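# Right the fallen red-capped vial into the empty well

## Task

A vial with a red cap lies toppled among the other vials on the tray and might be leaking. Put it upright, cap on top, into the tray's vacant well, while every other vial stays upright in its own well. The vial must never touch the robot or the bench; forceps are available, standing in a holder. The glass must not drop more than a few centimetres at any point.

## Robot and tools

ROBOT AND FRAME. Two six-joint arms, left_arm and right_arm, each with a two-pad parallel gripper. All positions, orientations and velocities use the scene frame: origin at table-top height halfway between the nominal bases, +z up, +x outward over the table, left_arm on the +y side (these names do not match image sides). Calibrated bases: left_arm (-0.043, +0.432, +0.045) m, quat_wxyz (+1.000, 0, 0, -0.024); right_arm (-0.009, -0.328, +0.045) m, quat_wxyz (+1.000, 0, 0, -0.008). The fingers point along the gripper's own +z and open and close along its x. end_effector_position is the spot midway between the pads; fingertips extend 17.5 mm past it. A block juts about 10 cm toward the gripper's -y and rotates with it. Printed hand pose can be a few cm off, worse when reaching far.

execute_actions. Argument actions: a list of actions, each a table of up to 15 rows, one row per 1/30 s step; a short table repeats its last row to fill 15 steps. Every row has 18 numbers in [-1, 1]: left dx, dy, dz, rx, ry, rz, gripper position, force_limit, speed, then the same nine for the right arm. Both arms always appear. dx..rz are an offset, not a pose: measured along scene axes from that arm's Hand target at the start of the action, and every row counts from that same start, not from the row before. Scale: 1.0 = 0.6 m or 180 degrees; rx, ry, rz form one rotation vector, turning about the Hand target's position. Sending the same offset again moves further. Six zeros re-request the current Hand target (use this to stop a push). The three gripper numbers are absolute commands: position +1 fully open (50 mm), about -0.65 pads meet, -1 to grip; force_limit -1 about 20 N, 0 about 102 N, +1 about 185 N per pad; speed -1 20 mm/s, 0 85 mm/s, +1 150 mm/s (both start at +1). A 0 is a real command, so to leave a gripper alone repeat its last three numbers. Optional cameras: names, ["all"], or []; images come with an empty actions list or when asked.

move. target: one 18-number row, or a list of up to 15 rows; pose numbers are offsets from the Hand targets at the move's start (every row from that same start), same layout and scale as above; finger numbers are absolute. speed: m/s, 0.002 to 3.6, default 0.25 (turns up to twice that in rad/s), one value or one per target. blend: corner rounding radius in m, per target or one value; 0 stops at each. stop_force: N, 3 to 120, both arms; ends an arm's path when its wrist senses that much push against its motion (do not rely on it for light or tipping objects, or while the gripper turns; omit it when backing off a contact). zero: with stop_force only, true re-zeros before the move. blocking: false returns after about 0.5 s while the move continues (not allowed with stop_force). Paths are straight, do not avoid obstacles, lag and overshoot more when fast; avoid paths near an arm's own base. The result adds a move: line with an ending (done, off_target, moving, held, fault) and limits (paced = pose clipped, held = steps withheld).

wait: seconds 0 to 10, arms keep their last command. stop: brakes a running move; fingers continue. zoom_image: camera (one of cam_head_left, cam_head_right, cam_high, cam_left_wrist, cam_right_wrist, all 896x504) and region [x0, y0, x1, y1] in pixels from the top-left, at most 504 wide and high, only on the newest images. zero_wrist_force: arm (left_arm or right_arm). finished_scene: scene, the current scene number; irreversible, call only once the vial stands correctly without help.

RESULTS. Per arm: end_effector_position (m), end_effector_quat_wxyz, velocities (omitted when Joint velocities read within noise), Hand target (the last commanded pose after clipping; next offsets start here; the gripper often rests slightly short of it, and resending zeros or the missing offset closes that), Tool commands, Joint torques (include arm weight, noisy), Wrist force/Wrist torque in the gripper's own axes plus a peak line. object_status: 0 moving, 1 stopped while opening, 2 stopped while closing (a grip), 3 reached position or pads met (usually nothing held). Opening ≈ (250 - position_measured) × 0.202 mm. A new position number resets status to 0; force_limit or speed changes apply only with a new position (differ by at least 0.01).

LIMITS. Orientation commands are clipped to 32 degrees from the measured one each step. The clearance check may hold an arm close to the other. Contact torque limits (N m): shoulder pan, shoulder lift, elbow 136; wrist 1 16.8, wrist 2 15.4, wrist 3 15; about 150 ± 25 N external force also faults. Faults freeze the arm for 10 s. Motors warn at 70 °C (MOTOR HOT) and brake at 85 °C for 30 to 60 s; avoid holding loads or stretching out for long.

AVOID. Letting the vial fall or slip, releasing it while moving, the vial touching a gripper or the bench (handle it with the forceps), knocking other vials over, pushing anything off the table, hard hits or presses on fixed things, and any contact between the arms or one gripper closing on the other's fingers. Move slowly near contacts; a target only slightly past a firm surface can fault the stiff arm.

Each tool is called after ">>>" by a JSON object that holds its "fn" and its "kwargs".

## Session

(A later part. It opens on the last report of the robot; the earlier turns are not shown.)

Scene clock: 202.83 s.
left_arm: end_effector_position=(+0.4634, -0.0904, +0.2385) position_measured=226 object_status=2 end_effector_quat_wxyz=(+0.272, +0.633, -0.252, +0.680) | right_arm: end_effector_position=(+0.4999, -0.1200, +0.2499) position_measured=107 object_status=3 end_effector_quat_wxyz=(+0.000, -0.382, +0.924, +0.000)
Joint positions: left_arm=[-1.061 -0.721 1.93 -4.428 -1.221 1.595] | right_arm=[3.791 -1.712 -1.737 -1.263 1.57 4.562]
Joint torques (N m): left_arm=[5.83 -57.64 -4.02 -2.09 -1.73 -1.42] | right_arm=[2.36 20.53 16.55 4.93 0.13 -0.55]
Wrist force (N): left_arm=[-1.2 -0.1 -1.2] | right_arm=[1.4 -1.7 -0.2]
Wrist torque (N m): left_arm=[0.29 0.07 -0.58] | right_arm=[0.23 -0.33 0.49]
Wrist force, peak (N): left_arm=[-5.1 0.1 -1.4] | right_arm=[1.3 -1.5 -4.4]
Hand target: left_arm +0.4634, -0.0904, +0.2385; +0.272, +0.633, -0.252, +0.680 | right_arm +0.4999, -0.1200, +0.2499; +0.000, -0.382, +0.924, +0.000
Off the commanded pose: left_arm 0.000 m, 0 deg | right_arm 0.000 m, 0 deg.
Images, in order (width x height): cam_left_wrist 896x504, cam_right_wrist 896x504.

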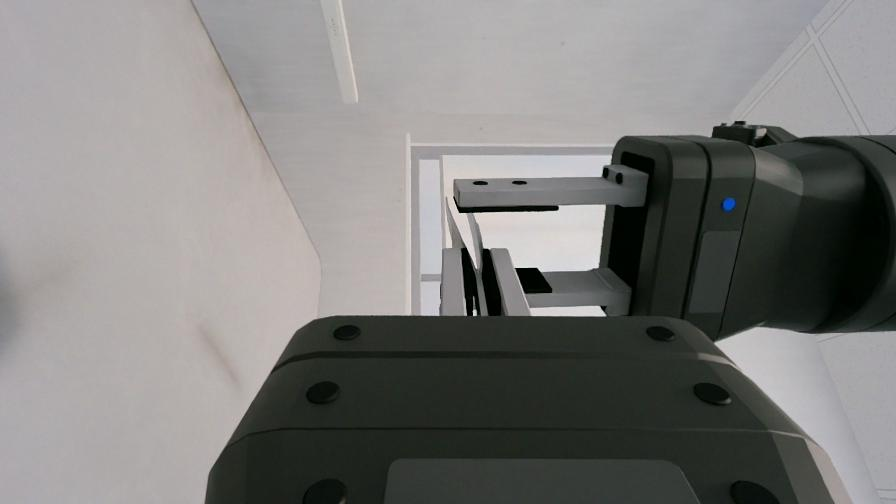

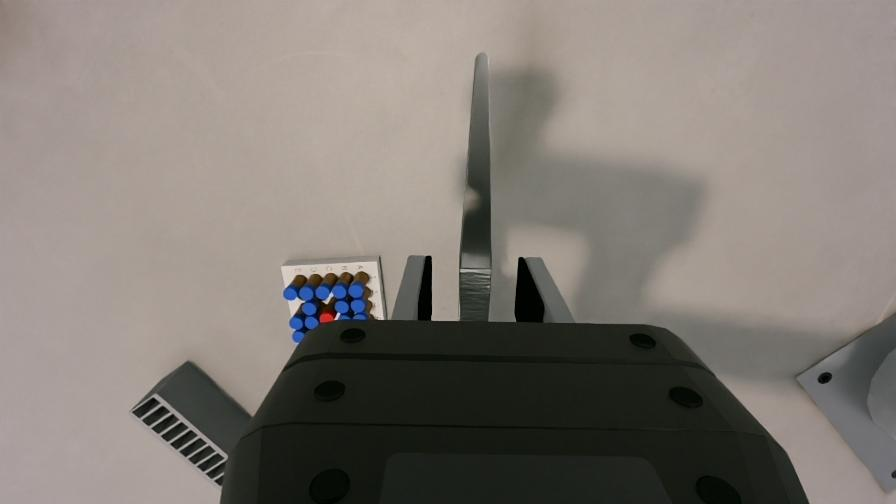

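>>> {"fn": "move", "kwargs": {"target": [[0,0,0,0,0,0,-1,-1,-1,0,0,0.08,0,0,0,0.3,-0.8,-1],[0,0,0,0,0,0,-1,-1,-1,-0.05,-0.1,0.2,0,0,0,0.3,-0.8,-1]], "speed": [0.04,0.12], "cameras": ["cam_left_wrist","cam_right_wrist"]}}

>>> {"fn": "zoom_image", "kwargs": {"camera": "cam_left_wrist", "region": [400, 150, 560, 320]}}

Scene clock: 205.60 s.
left_arm: end_effector_position=(+0.4634, -0.0904, +0.2385) position_measured=226 object_status=2 end_effector_quat_wxyz=(+0.272, +0.633, -0.252, +0.680) | right_arm: end_effector_position=(+0.4700, -0.1801, +0.3700) position_measured=107 object_status=3 end_effector_quat_wxyz=(+0.000, -0.382, +0.924, +0.000)
Joint positions: left_arm=[-1.061 -0.721 1.93 -4.428 -1.221 1.595] | right_arm=[3.727 -1.55 -1.599 -1.563 1.57 4.498]
Joint torques (N m): left_arm=[-0.42 -58.61 -3.39 -0.3 -1.64 -1.5] | right_arm=[15.85 22.9 15.82 4.6 0.48 1.15]
Wrist force (N): left_arm=[-1.0 -0.4 -1.1] | right_arm=[1.5 -1.9 -0.6]
Wrist torque (N m): left_arm=[0.24 0.04 -0.58] | right_arm=[0.21 -0.36 0.49]
Wrist force, peak (N): left_arm=[-1.4 -0.4 -1.4] | right_arm=[2.9 -2.2 -2.0]
Hand target: left_arm +0.4634, -0.0904, +0.2385; +0.272, +0.633, -0.252, +0.680 | right_arm +0.4699, -0.1800, +0.3699; +0.000, -0.382, +0.924, +0.000
Off the commanded pose: left_arm 0.000 m, 0 deg | right_arm 0.000 m, 0 deg.
move: done
Images, in order (width x height): cam_left_wrist 896x504, cam_right_wrist 896x504.

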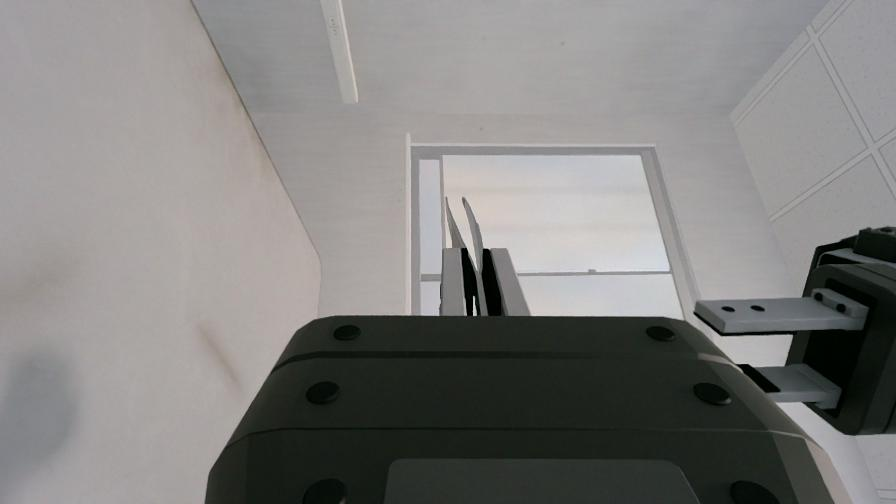

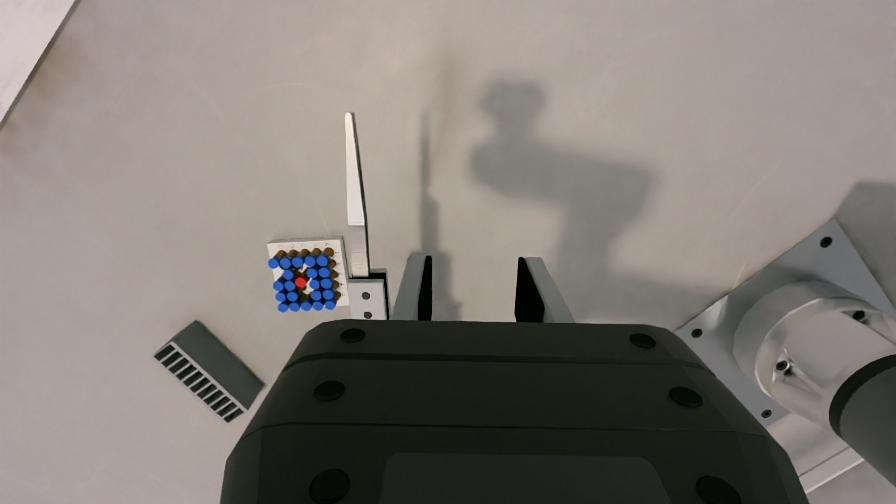

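Scaled by 2.965 from the camera's 896x504 image, which has a finer 1280x720 frame.

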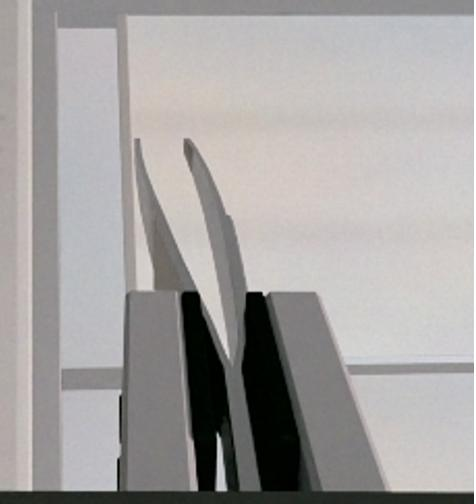

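>>> {"fn": "move", "kwargs": {"target": [-0.1723,0.2507,0.1025,0.357,0.376,0,-1,-1,-1,0,-0.05,0,0,0,0,1,1,1], "speed": 0.2, "cameras": ["cam_left_wrist","cam_right_wrist","cam_high"]}}

Scene clock: 211.67 s.
left_arm: end_effector_position=(+0.3601, +0.0601, +0.2999) position_measured=226 object_status=2 end_effector_quat_wxyz=(+0.003, +0.929, -0.370, +0.006) end_effector_velocity=(-0.001, +0.001, +0.000) end_effector_angular_velocity=(+0.003, +0.002, -0.001) | right_arm: end_effector_position=(+0.4699, -0.2101, +0.3699) position_measured=3 object_status=3 end_effector_quat_wxyz=(+0.000, -0.382, +0.924, +0.000)
Joint positions: left_arm=[-0.942 -1.469 1.654 -1.769 -1.568 1.337] | right_arm=[3.673 -1.53 -1.618 -1.564 1.57 4.445]
Joint velocities: left_arm=[0 0 0 0.005 0 0.001] | right_arm=[within noise]
Joint torques (N m): left_arm=[-13.2 -43.33 -29.57 -0.88 1.06 -1.54] | right_arm=[2.57 26.79 20.7 0.83 1.01 1.28]
Wrist force (N): left_arm=[-0.3 0.0 0.9] | right_arm=[1.4 -1.8 -0.3]
Wrist torque (N m): left_arm=[-0.08 0.06 -0.16] | right_arm=[0.24 -0.34 0.50]
Wrist force, peak (N): left_arm=[-1.7 1.7 -0.5] | right_arm=[1.8 -2.2 -0.3]
Hand target: left_arm +0.3600, +0.0600, +0.3000; +0.003, +0.929, -0.370, +0.006 | right_arm +0.4699, -0.2100, +0.3699; +0.000, -0.382, +0.924, +0.000
Off the commanded pose: left_arm 0.000 m, 0 deg | right_arm 0.000 m, 0 deg.
move: done
Images, in order (width x height): cam_high 896x504, cam_left_wrist 896x504, cam_right_wrist 896x504.

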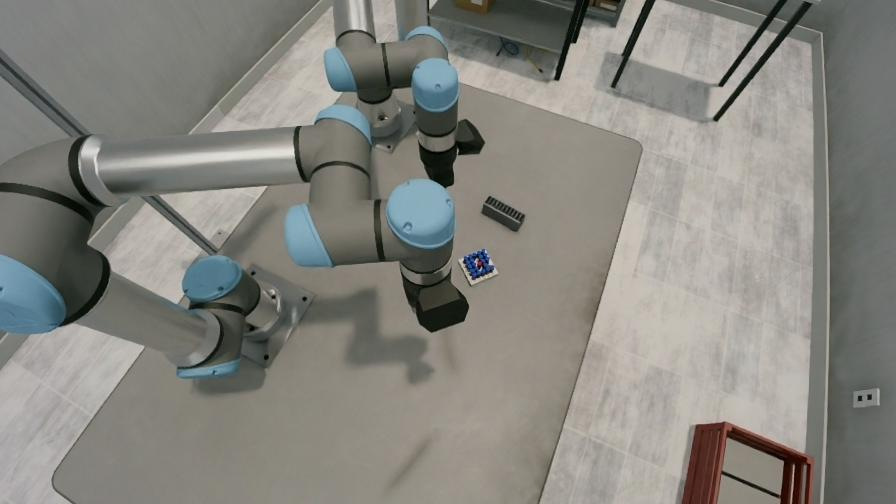

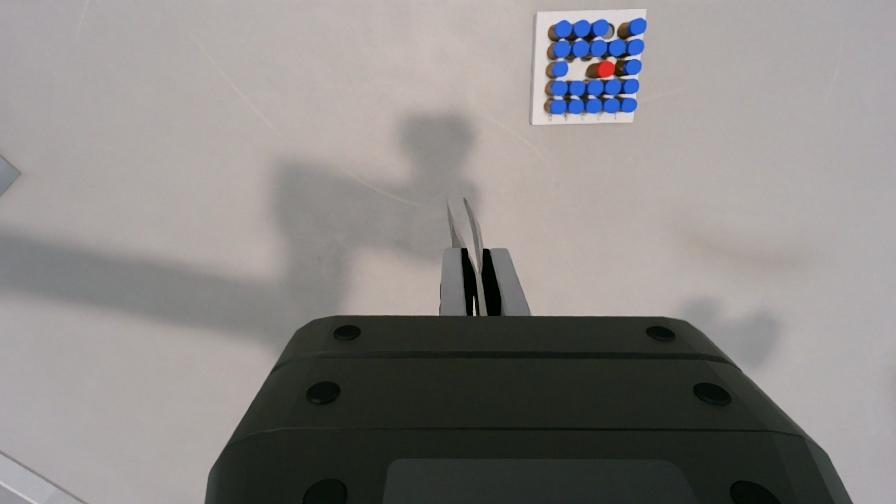

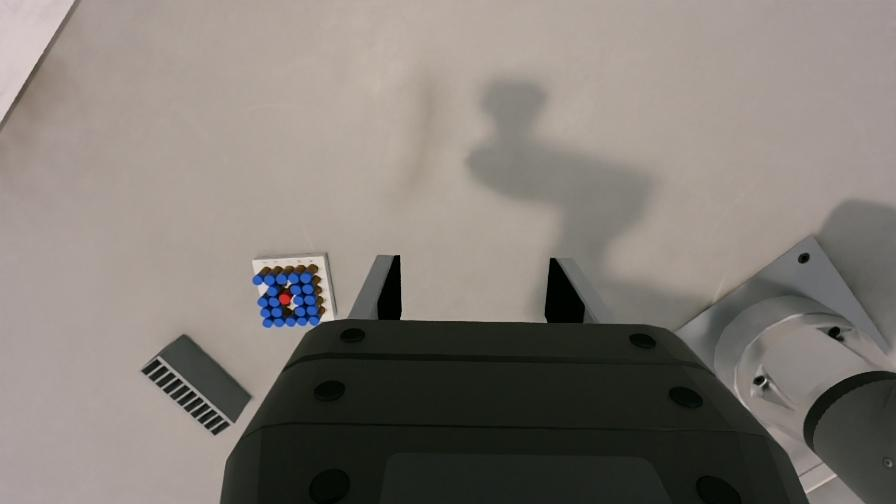

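>>> {"fn": "move", "kwargs": {"target": [0,0,-0.25,-0.003,0.0028,-0.237,-1,-1,-1,-0.1165,-0.0167,-0.0667,0,0,0.8835,1,1,1], "speed": 0.2, "cameras": ["cam_left_wrist","cam_right_wrist"]}}

Scene clock: 219.57 s.
left_arm: end_effector_position=(+0.3600, +0.0600, +0.1499) position_measured=226 object_status=2 end_effector_quat_wxyz=(+0.011, +0.731, -0.682, +0.002) | right_arm: end_effector_position=(+0.4000, -0.2200, +0.3299) position_measured=3 object_status=3 end_effector_quat_wxyz=(+0.000, +0.978, +0.207, +0.000)
Joint positions: left_arm=[-0.932 -1.331 1.901 -2.151 -1.591 2.092] | right_arm=[3.737 -1.359 -1.868 -1.485 1.571 1.733]
Joint torques (N m): left_arm=[13.8 -47.45 -27.53 -0.97 -1.48 -0.94] | right_arm=[-6.77 6.26 41.51 4.3 0.28 -1.51]
Wrist force (N): left_arm=[-0.6 -0.2 0.6] | right_arm=[1.4 -1.7 -0.4]
Wrist torque (N m): left_arm=[-0.10 0.11 -0.17] | right_arm=[0.24 -0.36 0.50]
Wrist force, peak (N): left_arm=[-0.6 -0.1 1.0] | right_arm=[1.6 -2.3 -0.4]
Hand target: left_arm +0.3600, +0.0600, +0.1500; +0.011, +0.731, -0.682, +0.003 | right_arm +0.4000, -0.2200, +0.3299; +0.000, +0.978, +0.207, +0.000
Off the commanded pose: left_arm 0.000 m, 0 deg | right_arm 0.000 m, 0 deg.
move: done
Images, in order (width x height): cam_left_wrist 896x504, cam_right_wrist 896x504.

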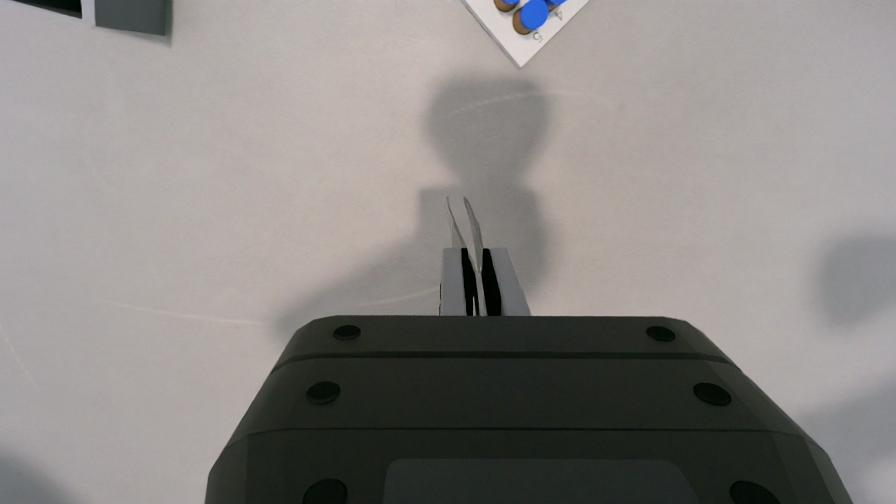

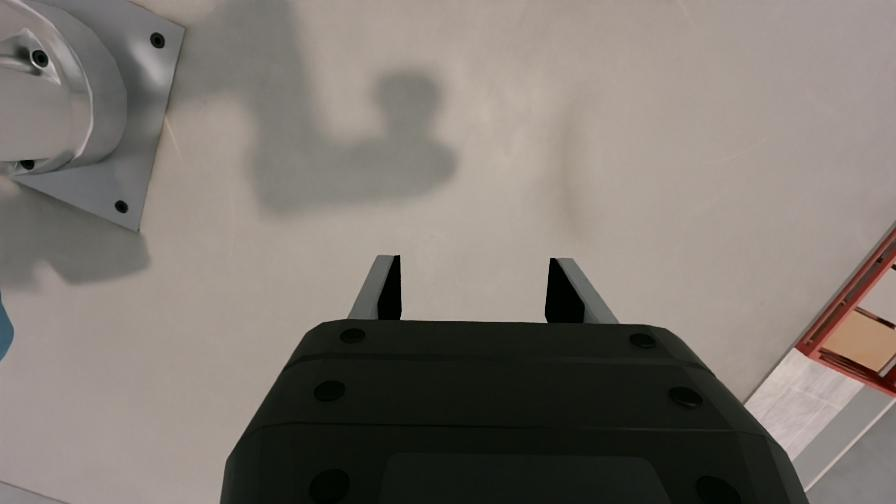

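>>> {"fn": "move", "kwargs": {"target": [0,0,-0.05,0.006,-0.0039,-0.0012,-1,-1,-1,0.0587,0.1817,-0.3335,0.469,0.0082,-0.2419,1,1,1], "speed": 0.15, "cameras": ["cam_left_wrist","cam_right_wrist","cam_high"]}}

Scene clock: 225.87 s.
left_arm: end_effector_position=(+0.3600, +0.0600, +0.1200) position_measured=226 object_status=2 end_effector_quat_wxyz=(+0.000, +0.730, -0.684, +0.001) | right_arm: end_effector_position=(+0.4352, -0.1109, +0.1298) position_measured=3 object_status=3 end_effector_quat_wxyz=(-0.643, +0.731, -0.190, +0.125)
Joint positions: left_arm=[-0.942 -1.287 1.933 -2.218 -1.57 2.086] | right_arm=[3.526 -2.514 -2.345 1.524 2.317 3.073]
Joint torques (N m): left_arm=[-10.63 -34.28 -19.33 -2.03 1.02 -1.14] | right_arm=[-14.36 26.27 -13.71 5.32 -0.42 1.41]
Wrist force (N): left_arm=[-0.7 -0.3 0.7] | right_arm=[1.6 -6.3 0.3]
Wrist torque (N m): left_arm=[-0.13 0.13 -0.16] | right_arm=[-0.33 0.15 0.92]
Wrist force, peak (N): left_arm=[-0.7 -0.2 0.9] | right_arm=[1.8 -6.6 0.3]
Hand target: left_arm +0.3600, +0.0600, +0.1200; +0.000, +0.730, -0.684, +0.001 | right_arm +0.4353, -0.1110, +0.1298; -0.643, +0.731, -0.190, +0.125
Off the commanded pose: left_arm 0.000 m, 0 deg | right_arm 0.000 m, 0 deg.
move: done
Images, in order (width x height): cam_high 896x504, cam_left_wrist 896x504, cam_right_wrist 896x504.

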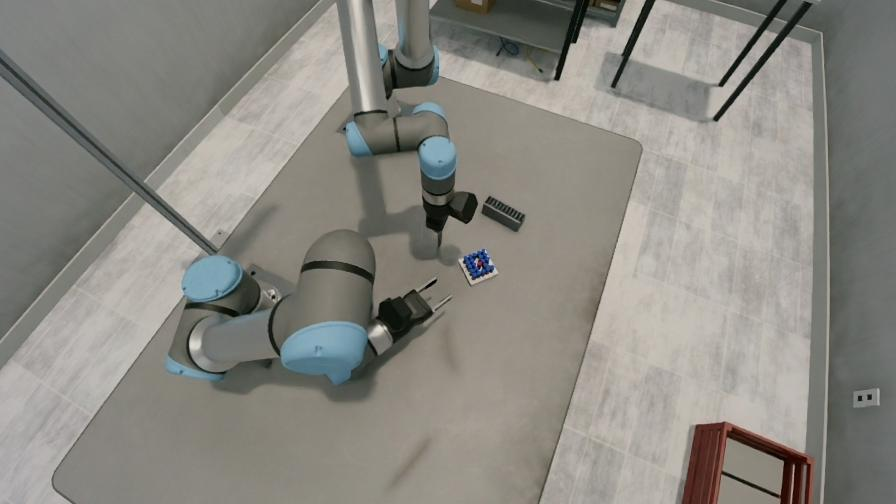

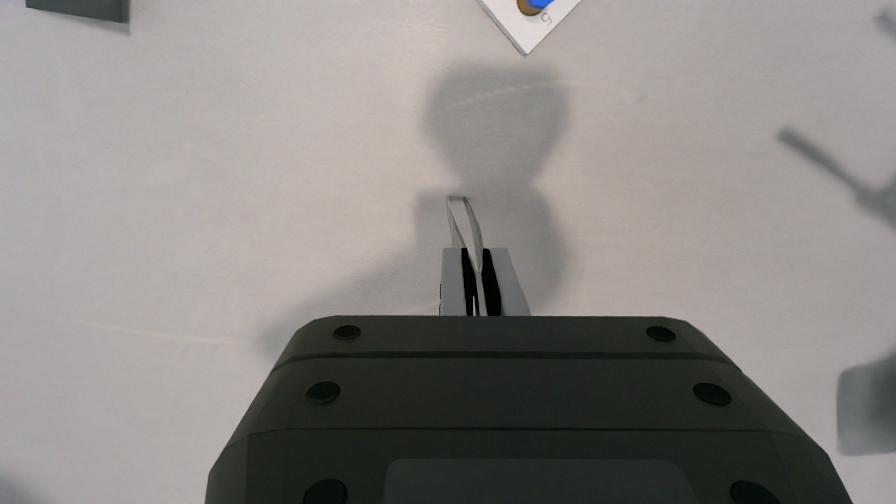

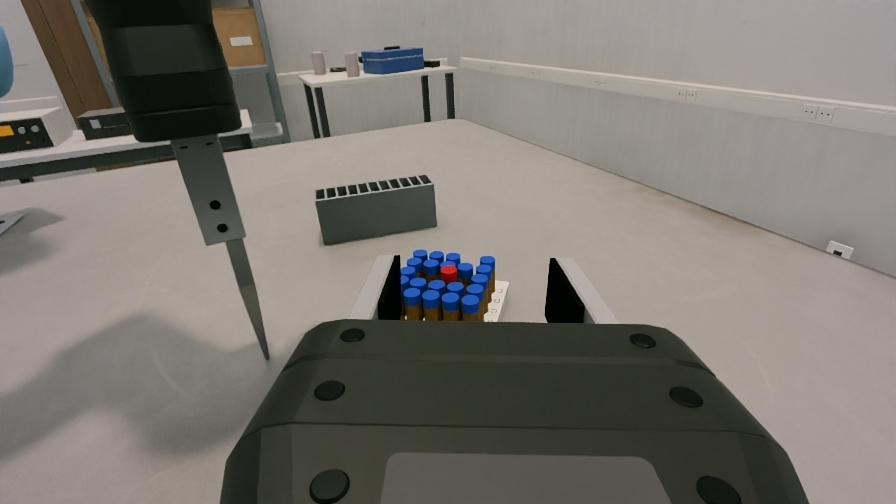

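>>> {"fn": "zoom_image", "kwargs": {"camera": "cam_left_wrist", "region": [415, 170, 535, 320]}}

>>> {"fn": "zoom_image", "kwargs": {"camera": "cam_right_wrist", "region": [160, 120, 310, 370]}}

Scaled by 3.360 from the camera's 896x504 image, which has a finer 1280x720 frame.

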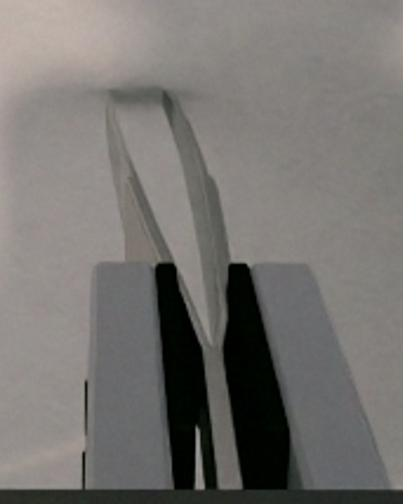

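Scaled by 2.016 from the camera's 896x504 image, which has a finer 1280x720 frame.

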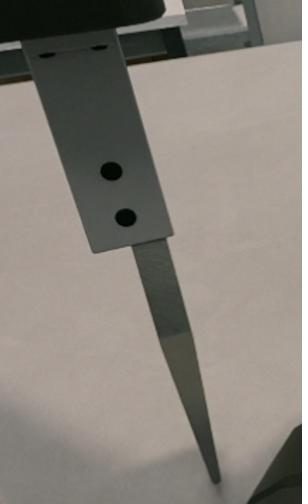

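>>> {"fn": "execute_actions", "kwargs": {"actions": [[[0,0,0,0,0,0,-0.42,-1,-1,0,0,0,0,0,0,1,1,1]],[[0,0,0,0,0,0,-0.42,-1,-1,0,0,0,0,0,0,1,1,1]]], "cameras": ["cam_left_wrist","cam_right_wrist"]}}

>>> {"fn": "zoom_image", "kwargs": {"camera": "cam_left_wrist", "region": [415, 170, 535, 320]}}

>>> {"fn": "zoom_image", "kwargs": {"camera": "cam_right_wrist", "region": [160, 120, 310, 370]}}

Scene clock: 227.47 s.
left_arm: end_effector_position=(+0.3600, +0.0600, +0.1200) position_measured=215 object_status=3 end_effector_quat_wxyz=(+0.000, +0.730, -0.684, +0.001) | right_arm: end_effector_position=(+0.4353, -0.1110, +0.1298) position_measured=3 object_status=3 end_effector_quat_wxyz=(-0.643, +0.731, -0.190, +0.125)
Joint positions: left_arm=[-0.942 -1.287 1.933 -2.218 -1.57 2.086] | right_arm=[3.526 -2.514 -2.345 1.525 2.317 3.073]
Joint torques (N m): left_arm=[-2.19 -45.84 -26.86 -0.89 -1.48 0.15] | right_arm=[-14.33 26.53 -12.69 2.95 0.03 0]
Wrist force (N): left_arm=[-0.6 -0.3 0.6] | right_arm=[1.8 -6.4 0.0]
Wrist torque (N m): left_arm=[-0.14 0.11 -0.16] | right_arm=[-0.35 0.10 0.92]
Wrist force, peak (N): left_arm=[-0.9 -0.4 0.6] | right_arm=[1.8 -6.7 0.2]
Hand target: left_arm +0.3600, +0.0600, +0.1200; +0.000, +0.730, -0.684, +0.001 | right_arm +0.4353, -0.1110, +0.1298; -0.643, +0.731, -0.190, +0.125
Off the commanded pose: left_arm 0.000 m, 0 deg | right_arm 0.000 m, 0 deg.
Images, in order (width x height): cam_left_wrist 896x504, cam_right_wrist 896x504.

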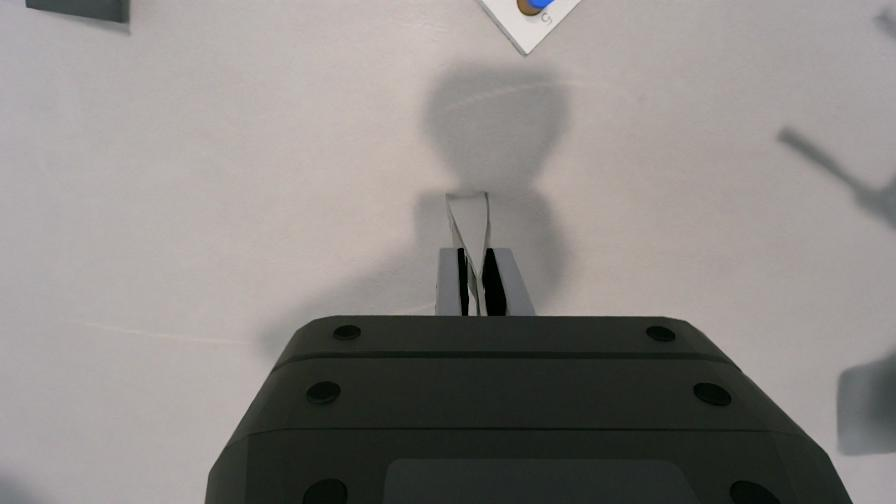

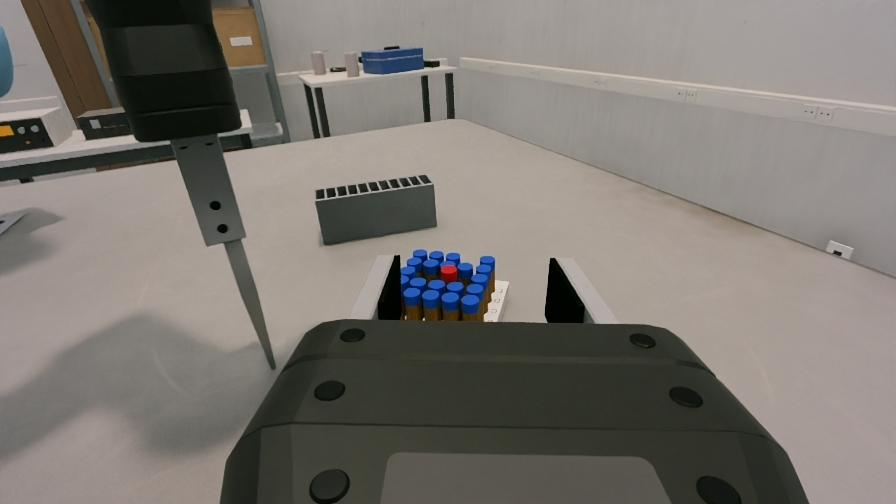

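Scaled by 3.360 from the camera's 896x504 image, which has a finer 1280x720 frame.

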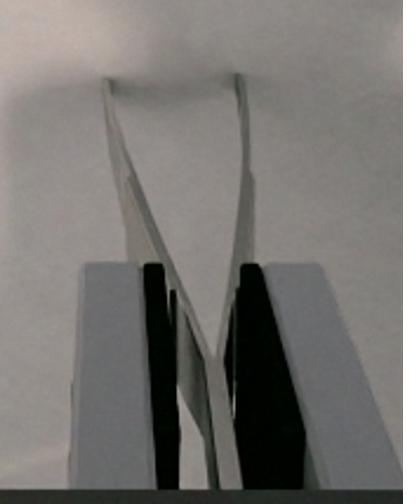

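Scaled by 2.016 from the camera's 896x504 image, which has a finer 1280x720 frame.

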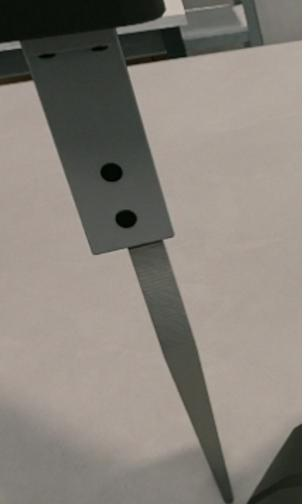

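>>> {"fn": "execute_actions", "kwargs": {"actions": [[[0,0,0.004,0,0,0,-0.44,-1,-1,0,0,0,0,0,0,1,1,1]],[[0,0,0,0,0,0,-0.44,-1,-1,0,0,0,0,0,0,1,1,1]]], "cameras": ["cam_left_wrist","cam_right_wrist"]}}

>>> {"fn": "zoom_image", "kwargs": {"camera": "cam_left_wrist", "region": [415, 170, 535, 320]}}

>>> {"fn": "zoom_image", "kwargs": {"camera": "cam_right_wrist", "region": [160, 120, 310, 370]}}

Scene clock: 228.90 s.
left_arm: end_effector_position=(+0.3600, +0.0600, +0.1224) position_measured=219 object_status=3 end_effector_quat_wxyz=(+0.000, +0.730, -0.684, +0.001) | right_arm: end_effector_position=(+0.4353, -0.1110, +0.1298) position_measured=3 object_status=3 end_effector_quat_wxyz=(-0.643, +0.731, -0.190, +0.125)
Joint positions: left_arm=[-0.942 -1.291 1.93 -2.211 -1.57 2.086] | right_arm=[3.526 -2.514 -2.345 1.525 2.317 3.073]
Joint torques (N m): left_arm=[5.66 -22.65 -13.44 -5.21 -1.4 1.45] | right_arm=[-14.37 27.01 -12.8 0.51 1.19 -1.46]
Wrist force (N): left_arm=[-0.7 -0.5 0.4] | right_arm=[1.7 -6.6 0.4]
Wrist torque (N m): left_arm=[-0.17 0.13 -0.16] | right_arm=[-0.37 0.13 0.92]
Wrist force, peak (N): left_arm=[-0.6 -0.1 1.8] | right_arm=[1.7 -6.6 0.2]
Hand target: left_arm +0.3600, +0.0600, +0.1224; +0.000, +0.730, -0.684, +0.001 | right_arm +0.4353, -0.1110, +0.1298; -0.643, +0.731, -0.190, +0.125
Off the commanded pose: left_arm 0.000 m, 0 deg | right_arm 0.000 m, 0 deg.
Images, in order (width x height): cam_left_wrist 896x504, cam_right_wrist 896x504.

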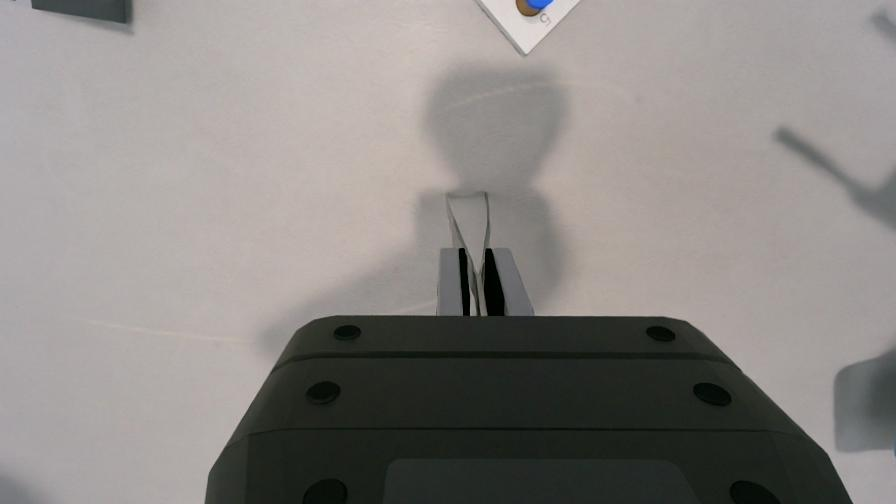

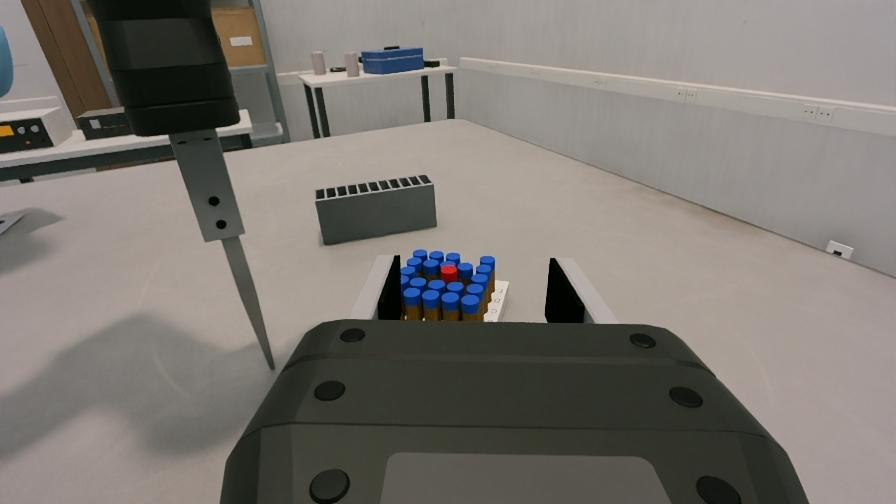

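Scaled by 3.360 from the camera's 896x504 image, which has a finer 1280x720 frame.

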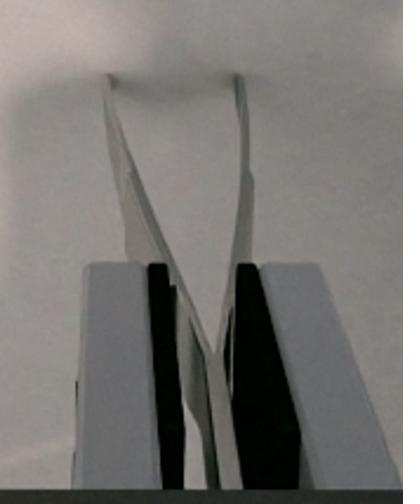

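Scaled by 2.016 from the camera's 896x504 image, which has a finer 1280x720 frame.

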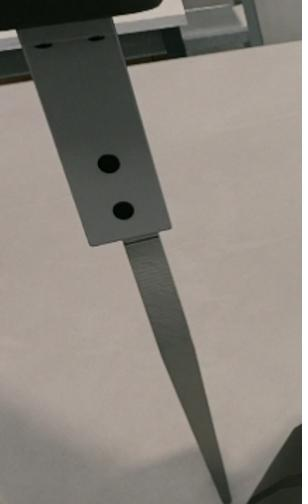

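>>> {"fn": "execute_actions", "kwargs": {"actions": [[[0,0,0,0,0,0,-0.39,-1,-1,0,0,0,0,0,0,1,1,1]],[[0,0,0,0,0,0,-0.39,-1,-1,0,0,0,0,0,0,1,1,1]]], "cameras": []}}

>>> {"fn": "move", "kwargs": {"target": [0.0043,0,-0.015,0,0,0,-0.39,-1,-1,0,0,0,0,0,0,1,1,1], "speed": 0.02, "cameras": ["cam_left_wrist","cam_right_wrist"]}}

>>> {"fn": "zoom_image", "kwargs": {"camera": "cam_left_wrist", "region": [415, 170, 535, 320]}}

>>> {"fn": "zoom_image", "kwargs": {"camera": "cam_right_wrist", "region": [160, 120, 310, 370]}}

Scene clock: 230.80 s.
left_arm: end_effector_position=(+0.3600, +0.0600, +0.1224) position_measured=210 object_status=3 end_effector_quat_wxyz=(+0.000, +0.730, -0.684, +0.001) | right_arm: end_effector_position=(+0.4353, -0.1110, +0.1298) position_measured=3 object_status=3 end_effector_quat_wxyz=(-0.643, +0.731, -0.190, +0.125)
Joint positions: left_arm=[-0.942 -1.291 1.93 -2.211 -1.57 2.086] | right_arm=[3.526 -2.514 -2.345 1.525 2.317 3.073]
Joint torques (N m): left_arm=[11.36 -22.9 -13.02 -5.31 -1.47 1.32] | right_arm=[-14.34 25.9 -13.21 0.47 1.09 -1.5]
Wrist force (N): left_arm=[-0.4 -0.3 0.5] | right_arm=[1.5 -6.5 0.1]
Wrist torque (N m): left_arm=[-0.14 0.08 -0.16] | right_arm=[-0.36 0.15 0.93]
Wrist force, peak (N): left_arm=[-0.6 -0.7 0.4] | right_arm=[1.8 -6.7 0.2]
Hand target: left_arm +0.3600, +0.0600, +0.1224; +0.000, +0.730, -0.684, +0.001 | right_arm +0.4353, -0.1110, +0.1298; -0.643, +0.731, -0.190, +0.125
Off the commanded pose: left_arm 0.000 m, 0 deg | right_arm 0.000 m, 0 deg.
No camera images: "cameras" was empty.

Scene clock: 231.53 s.
left_arm: end_effector_position=(+0.3626, +0.0600, +0.1133) position_measured=210 object_status=3 end_effector_quat_wxyz=(+0.000, +0.730, -0.684, +0.001) end_effector_velocity=(-0.001, +0.001, +0.000) end_effector_angular_velocity=(+0.004, +0.003, -0.001) | right_arm: end_effector_position=(+0.4353, -0.1110, +0.1298) position_measured=3 object_status=3 end_effector_quat_wxyz=(-0.643, +0.731, -0.190, +0.125)
Joint positions: left_arm=[-0.937 -1.273 1.935 -2.234 -1.57 2.09] | right_arm=[3.526 -2.514 -2.345 1.525 2.317 3.073]
Joint velocities: left_arm=[-0.001 -0.001 0 0.006 0 0] | right_arm=[within noise]
Joint torques (N m): left_arm=[6.25 -48.2 -19.14 -0.82 -1.4 0.2] | right_arm=[-13.7 27.27 -12.48 0.46 1.21 -1.41]
Wrist force (N): left_arm=[-0.3 -0.2 0.2] | right_arm=[1.6 -6.5 0.1]
Wrist torque (N m): left_arm=[-0.12 0.08 -0.16] | right_arm=[-0.36 0.14 0.91]
Wrist force, peak (N): left_arm=[-0.6 -0.7 0.7] | right_arm=[1.7 -6.5 0.1]
Hand target: left_arm +0.3626, +0.0600, +0.1134; +0.000, +0.730, -0.684, +0.001 | right_arm +0.4353, -0.1110, +0.1298; -0.643, +0.731, -0.190, +0.125
Off the commanded pose: left_arm 0.000 m, 0 deg | right_arm 0.000 m, 0 deg.
move: done
Images, in order (width x height): cam_left_wrist 896x504, cam_right_wrist 896x504.

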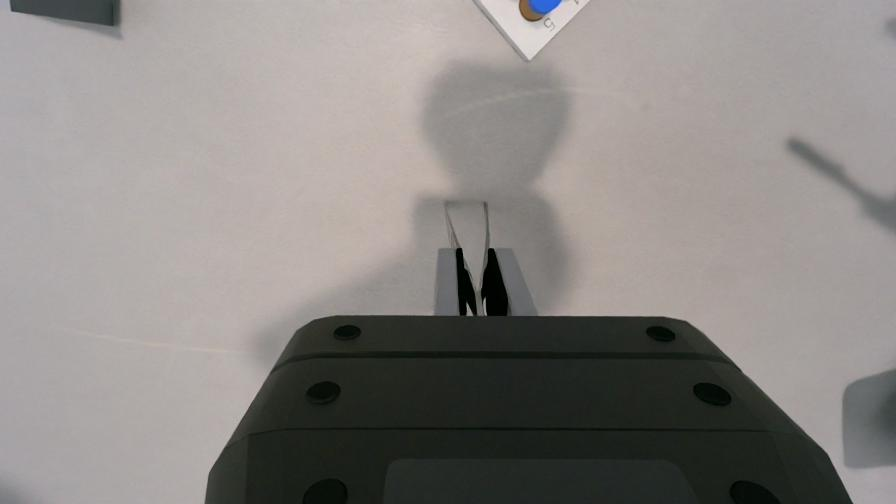

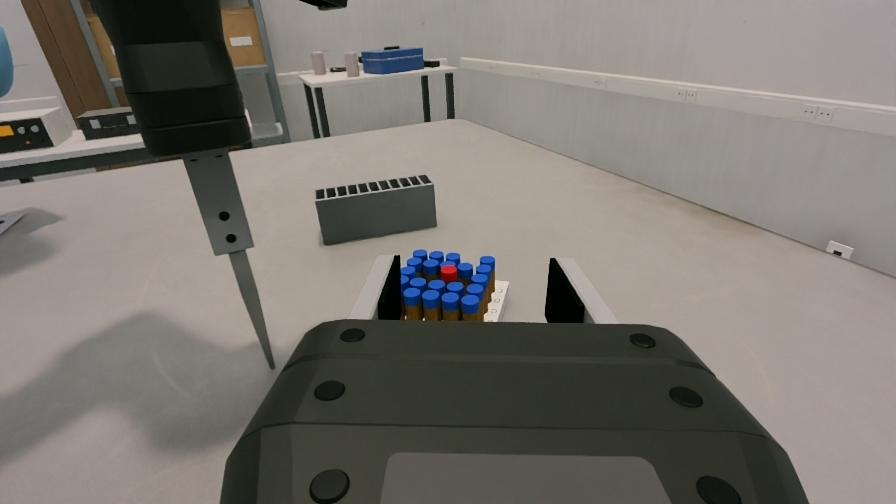

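Scaled by 3.360 from the camera's 896x504 image, which has a finer 1280x720 frame.

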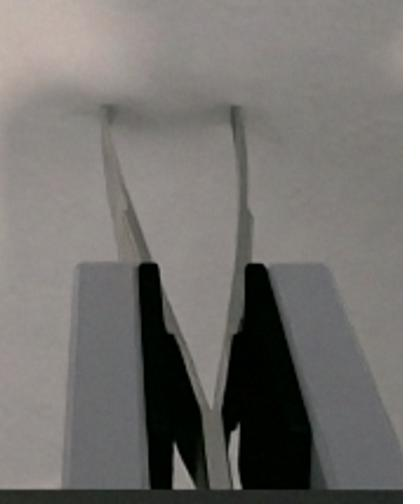

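Scaled by 2.016 from the camera's 896x504 image, which has a finer 1280x720 frame.

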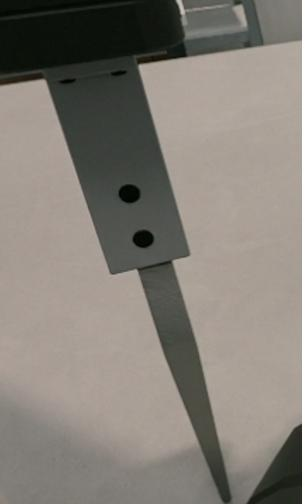

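>>> {"fn": "move", "kwargs": {"target": [0.0025,0,-0.0075,0,0,0,-0.39,-1,-1,0,0,0,0,0,0,1,1,1], "speed": 0.02, "cameras": ["cam_left_wrist","cam_right_wrist"]}}

>>> {"fn": "zoom_image", "kwargs": {"camera": "cam_left_wrist", "region": [415, 170, 535, 320]}}

>>> {"fn": "zoom_image", "kwargs": {"camera": "cam_right_wrist", "region": [160, 120, 310, 370]}}

Scene clock: 232.40 s.
left_arm: end_effector_position=(+0.3641, +0.0600, +0.1089) position_measured=210 object_status=3 end_effector_quat_wxyz=(+0.000, +0.730, -0.684, +0.001) | right_arm: end_effector_position=(+0.4353, -0.1110, +0.1298) position_measured=3 object_status=3 end_effector_quat_wxyz=(-0.643, +0.731, -0.190, +0.125)
Joint positions: left_arm=[-0.935 -1.264 1.936 -2.244 -1.57 2.092] | right_arm=[3.526 -2.514 -2.345 1.525 2.317 3.073]
Joint torques (N m): left_arm=[10.02 -30 -8.41 -0.82 -1.4 0.95] | right_arm=[-14.34 26.91 -11.47 0.28 1.08 -1.57]
Wrist force (N): left_arm=[-0.6 -0.3 -13.6] | right_arm=[1.8 -6.2 0.3]
Wrist torque (N m): left_arm=[-0.12 0.06 -0.16] | right_arm=[-0.31 0.12 0.92]
Wrist force, peak (N): left_arm=[-0.8 -0.3 -13.7] | right_arm=[2.1 -6.5 0.3]
Hand target: left_arm +0.3641, +0.0600, +0.1089; +0.000, +0.730, -0.684, +0.001 | right_arm +0.4353, -0.1110, +0.1298; -0.643, +0.731, -0.190, +0.125
Off the commanded pose: left_arm 0.000 m, 0 deg | right_arm 0.000 m, 0 deg.
move: done
Images, in order (width x height): cam_left_wrist 896x504, cam_right_wrist 896x504.

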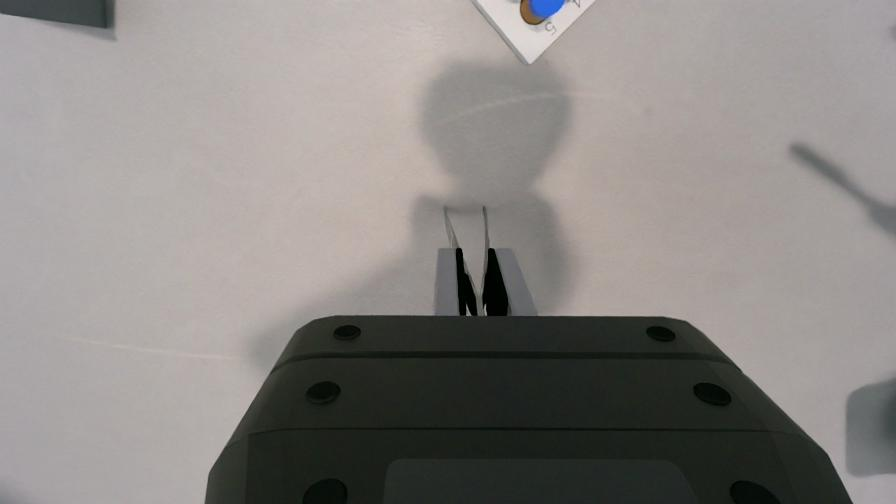

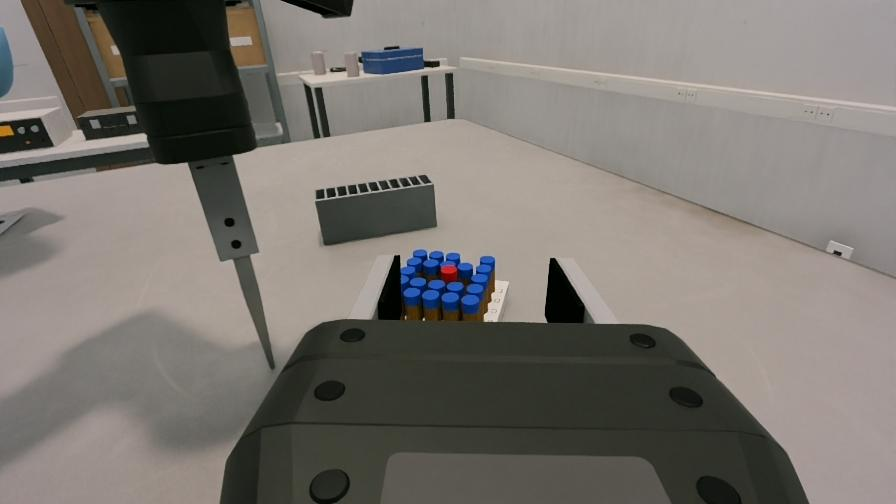

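Scaled by 3.360 from the camera's 896x504 image, which has a finer 1280x720 frame.

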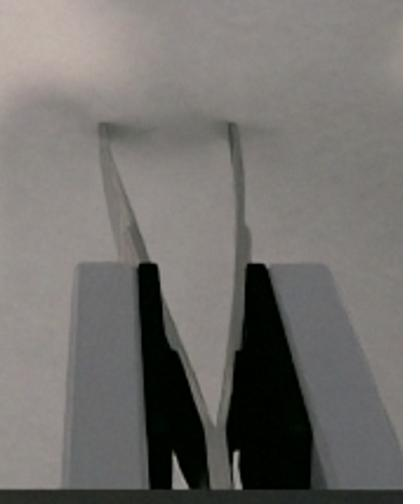

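Scaled by 2.016 from the camera's 896x504 image, which has a finer 1280x720 frame.

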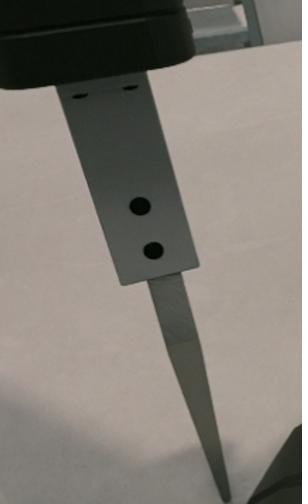

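>>> {"fn": "execute_actions", "kwargs": {"actions": [[[0,0,0,0,0,0,-0.41,-1,-1,0,0,0,0,0,0,1,1,1]],[[0,0,0,0,0,0,-0.41,-1,-1,0,0,0,0,0,0,1,1,1]],[[0,0,0.006,0,0,0,-0.41,-1,-1,0,0,0,0,0,0,1,1,1]],[[0,0,0,0,0,0,-0.41,-1,-1,0,0,0,0,0,0,1,1,1]]], "cameras": ["cam_left_wrist","cam_right_wrist"]}}

>>> {"fn": "zoom_image", "kwargs": {"camera": "cam_left_wrist", "region": [415, 170, 535, 320]}}

>>> {"fn": "zoom_image", "kwargs": {"camera": "cam_right_wrist", "region": [160, 120, 310, 370]}}

Scene clock: 234.87 s.
left_arm: end_effector_position=(+0.3641, +0.0600, +0.1125) position_measured=214 object_status=3 end_effector_quat_wxyz=(+0.000, +0.730, -0.684, +0.001) | right_arm: end_effector_position=(+0.4353, -0.1110, +0.1298) position_measured=3 object_status=3 end_effector_quat_wxyz=(-0.643, +0.731, -0.190, +0.125)
Joint positions: left_arm=[-0.935 -1.27 1.932 -2.235 -1.57 2.092] | right_arm=[3.526 -2.514 -2.345 1.525 2.317 3.073]
Joint torques (N m): left_arm=[-11.67 -24.19 -12.89 -3.15 -1.35 -1.48] | right_arm=[-12.2 26.18 -12.52 0.68 1.02 -1.56]
Wrist force (N): left_arm=[-0.5 -0.1 0.7] | right_arm=[1.3 -6.4 -0.1]
Wrist torque (N m): left_arm=[-0.10 0.10 -0.16] | right_arm=[-0.34 0.18 0.92]
Wrist force, peak (N): left_arm=[-0.6 -0.5 -17.6] | right_arm=[1.6 -6.8 0.3]
Hand target: left_arm +0.3641, +0.0600, +0.1125; +0.000, +0.730, -0.684, +0.001 | right_arm +0.4353, -0.1110, +0.1298; -0.643, +0.731, -0.190, +0.125
Off the commanded pose: left_arm 0.000 m, 0 deg | right_arm 0.000 m, 0 deg.
Images, in order (width x height): cam_left_wrist 896x504, cam_right_wrist 896x504.

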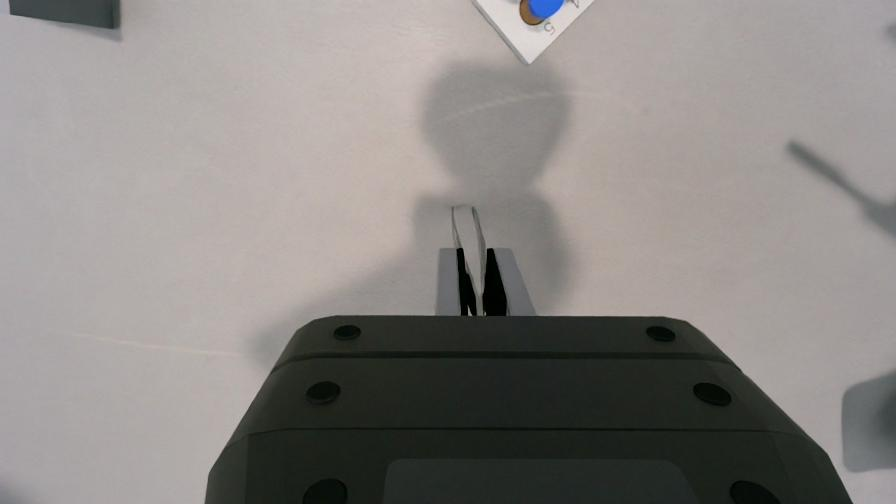

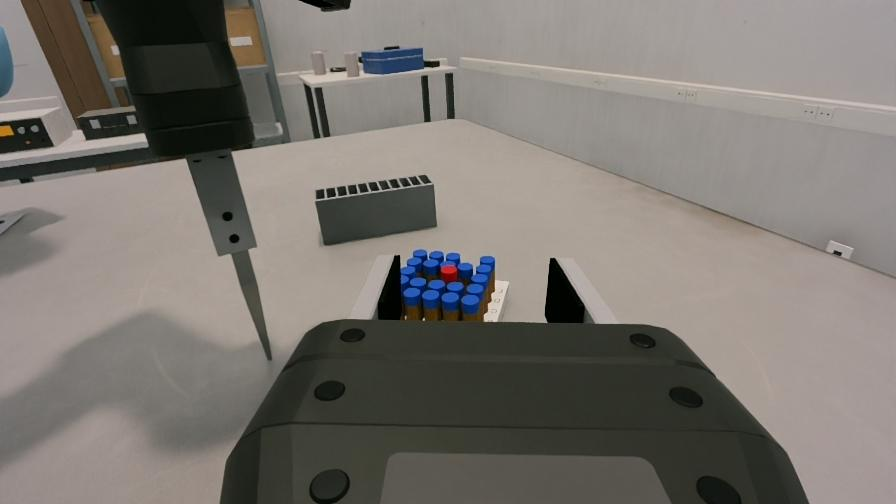

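Scaled by 3.360 from the camera's 896x504 image, which has a finer 1280x720 frame.

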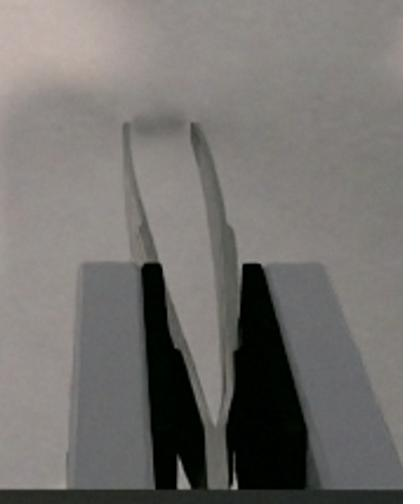

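Scaled by 2.016 from the camera's 896x504 image, which has a finer 1280x720 frame.

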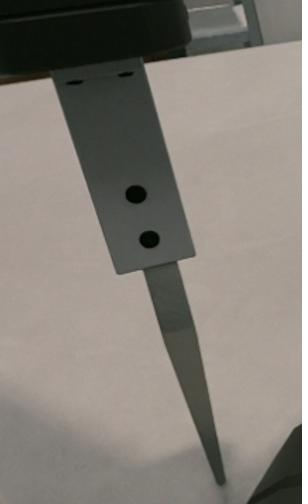

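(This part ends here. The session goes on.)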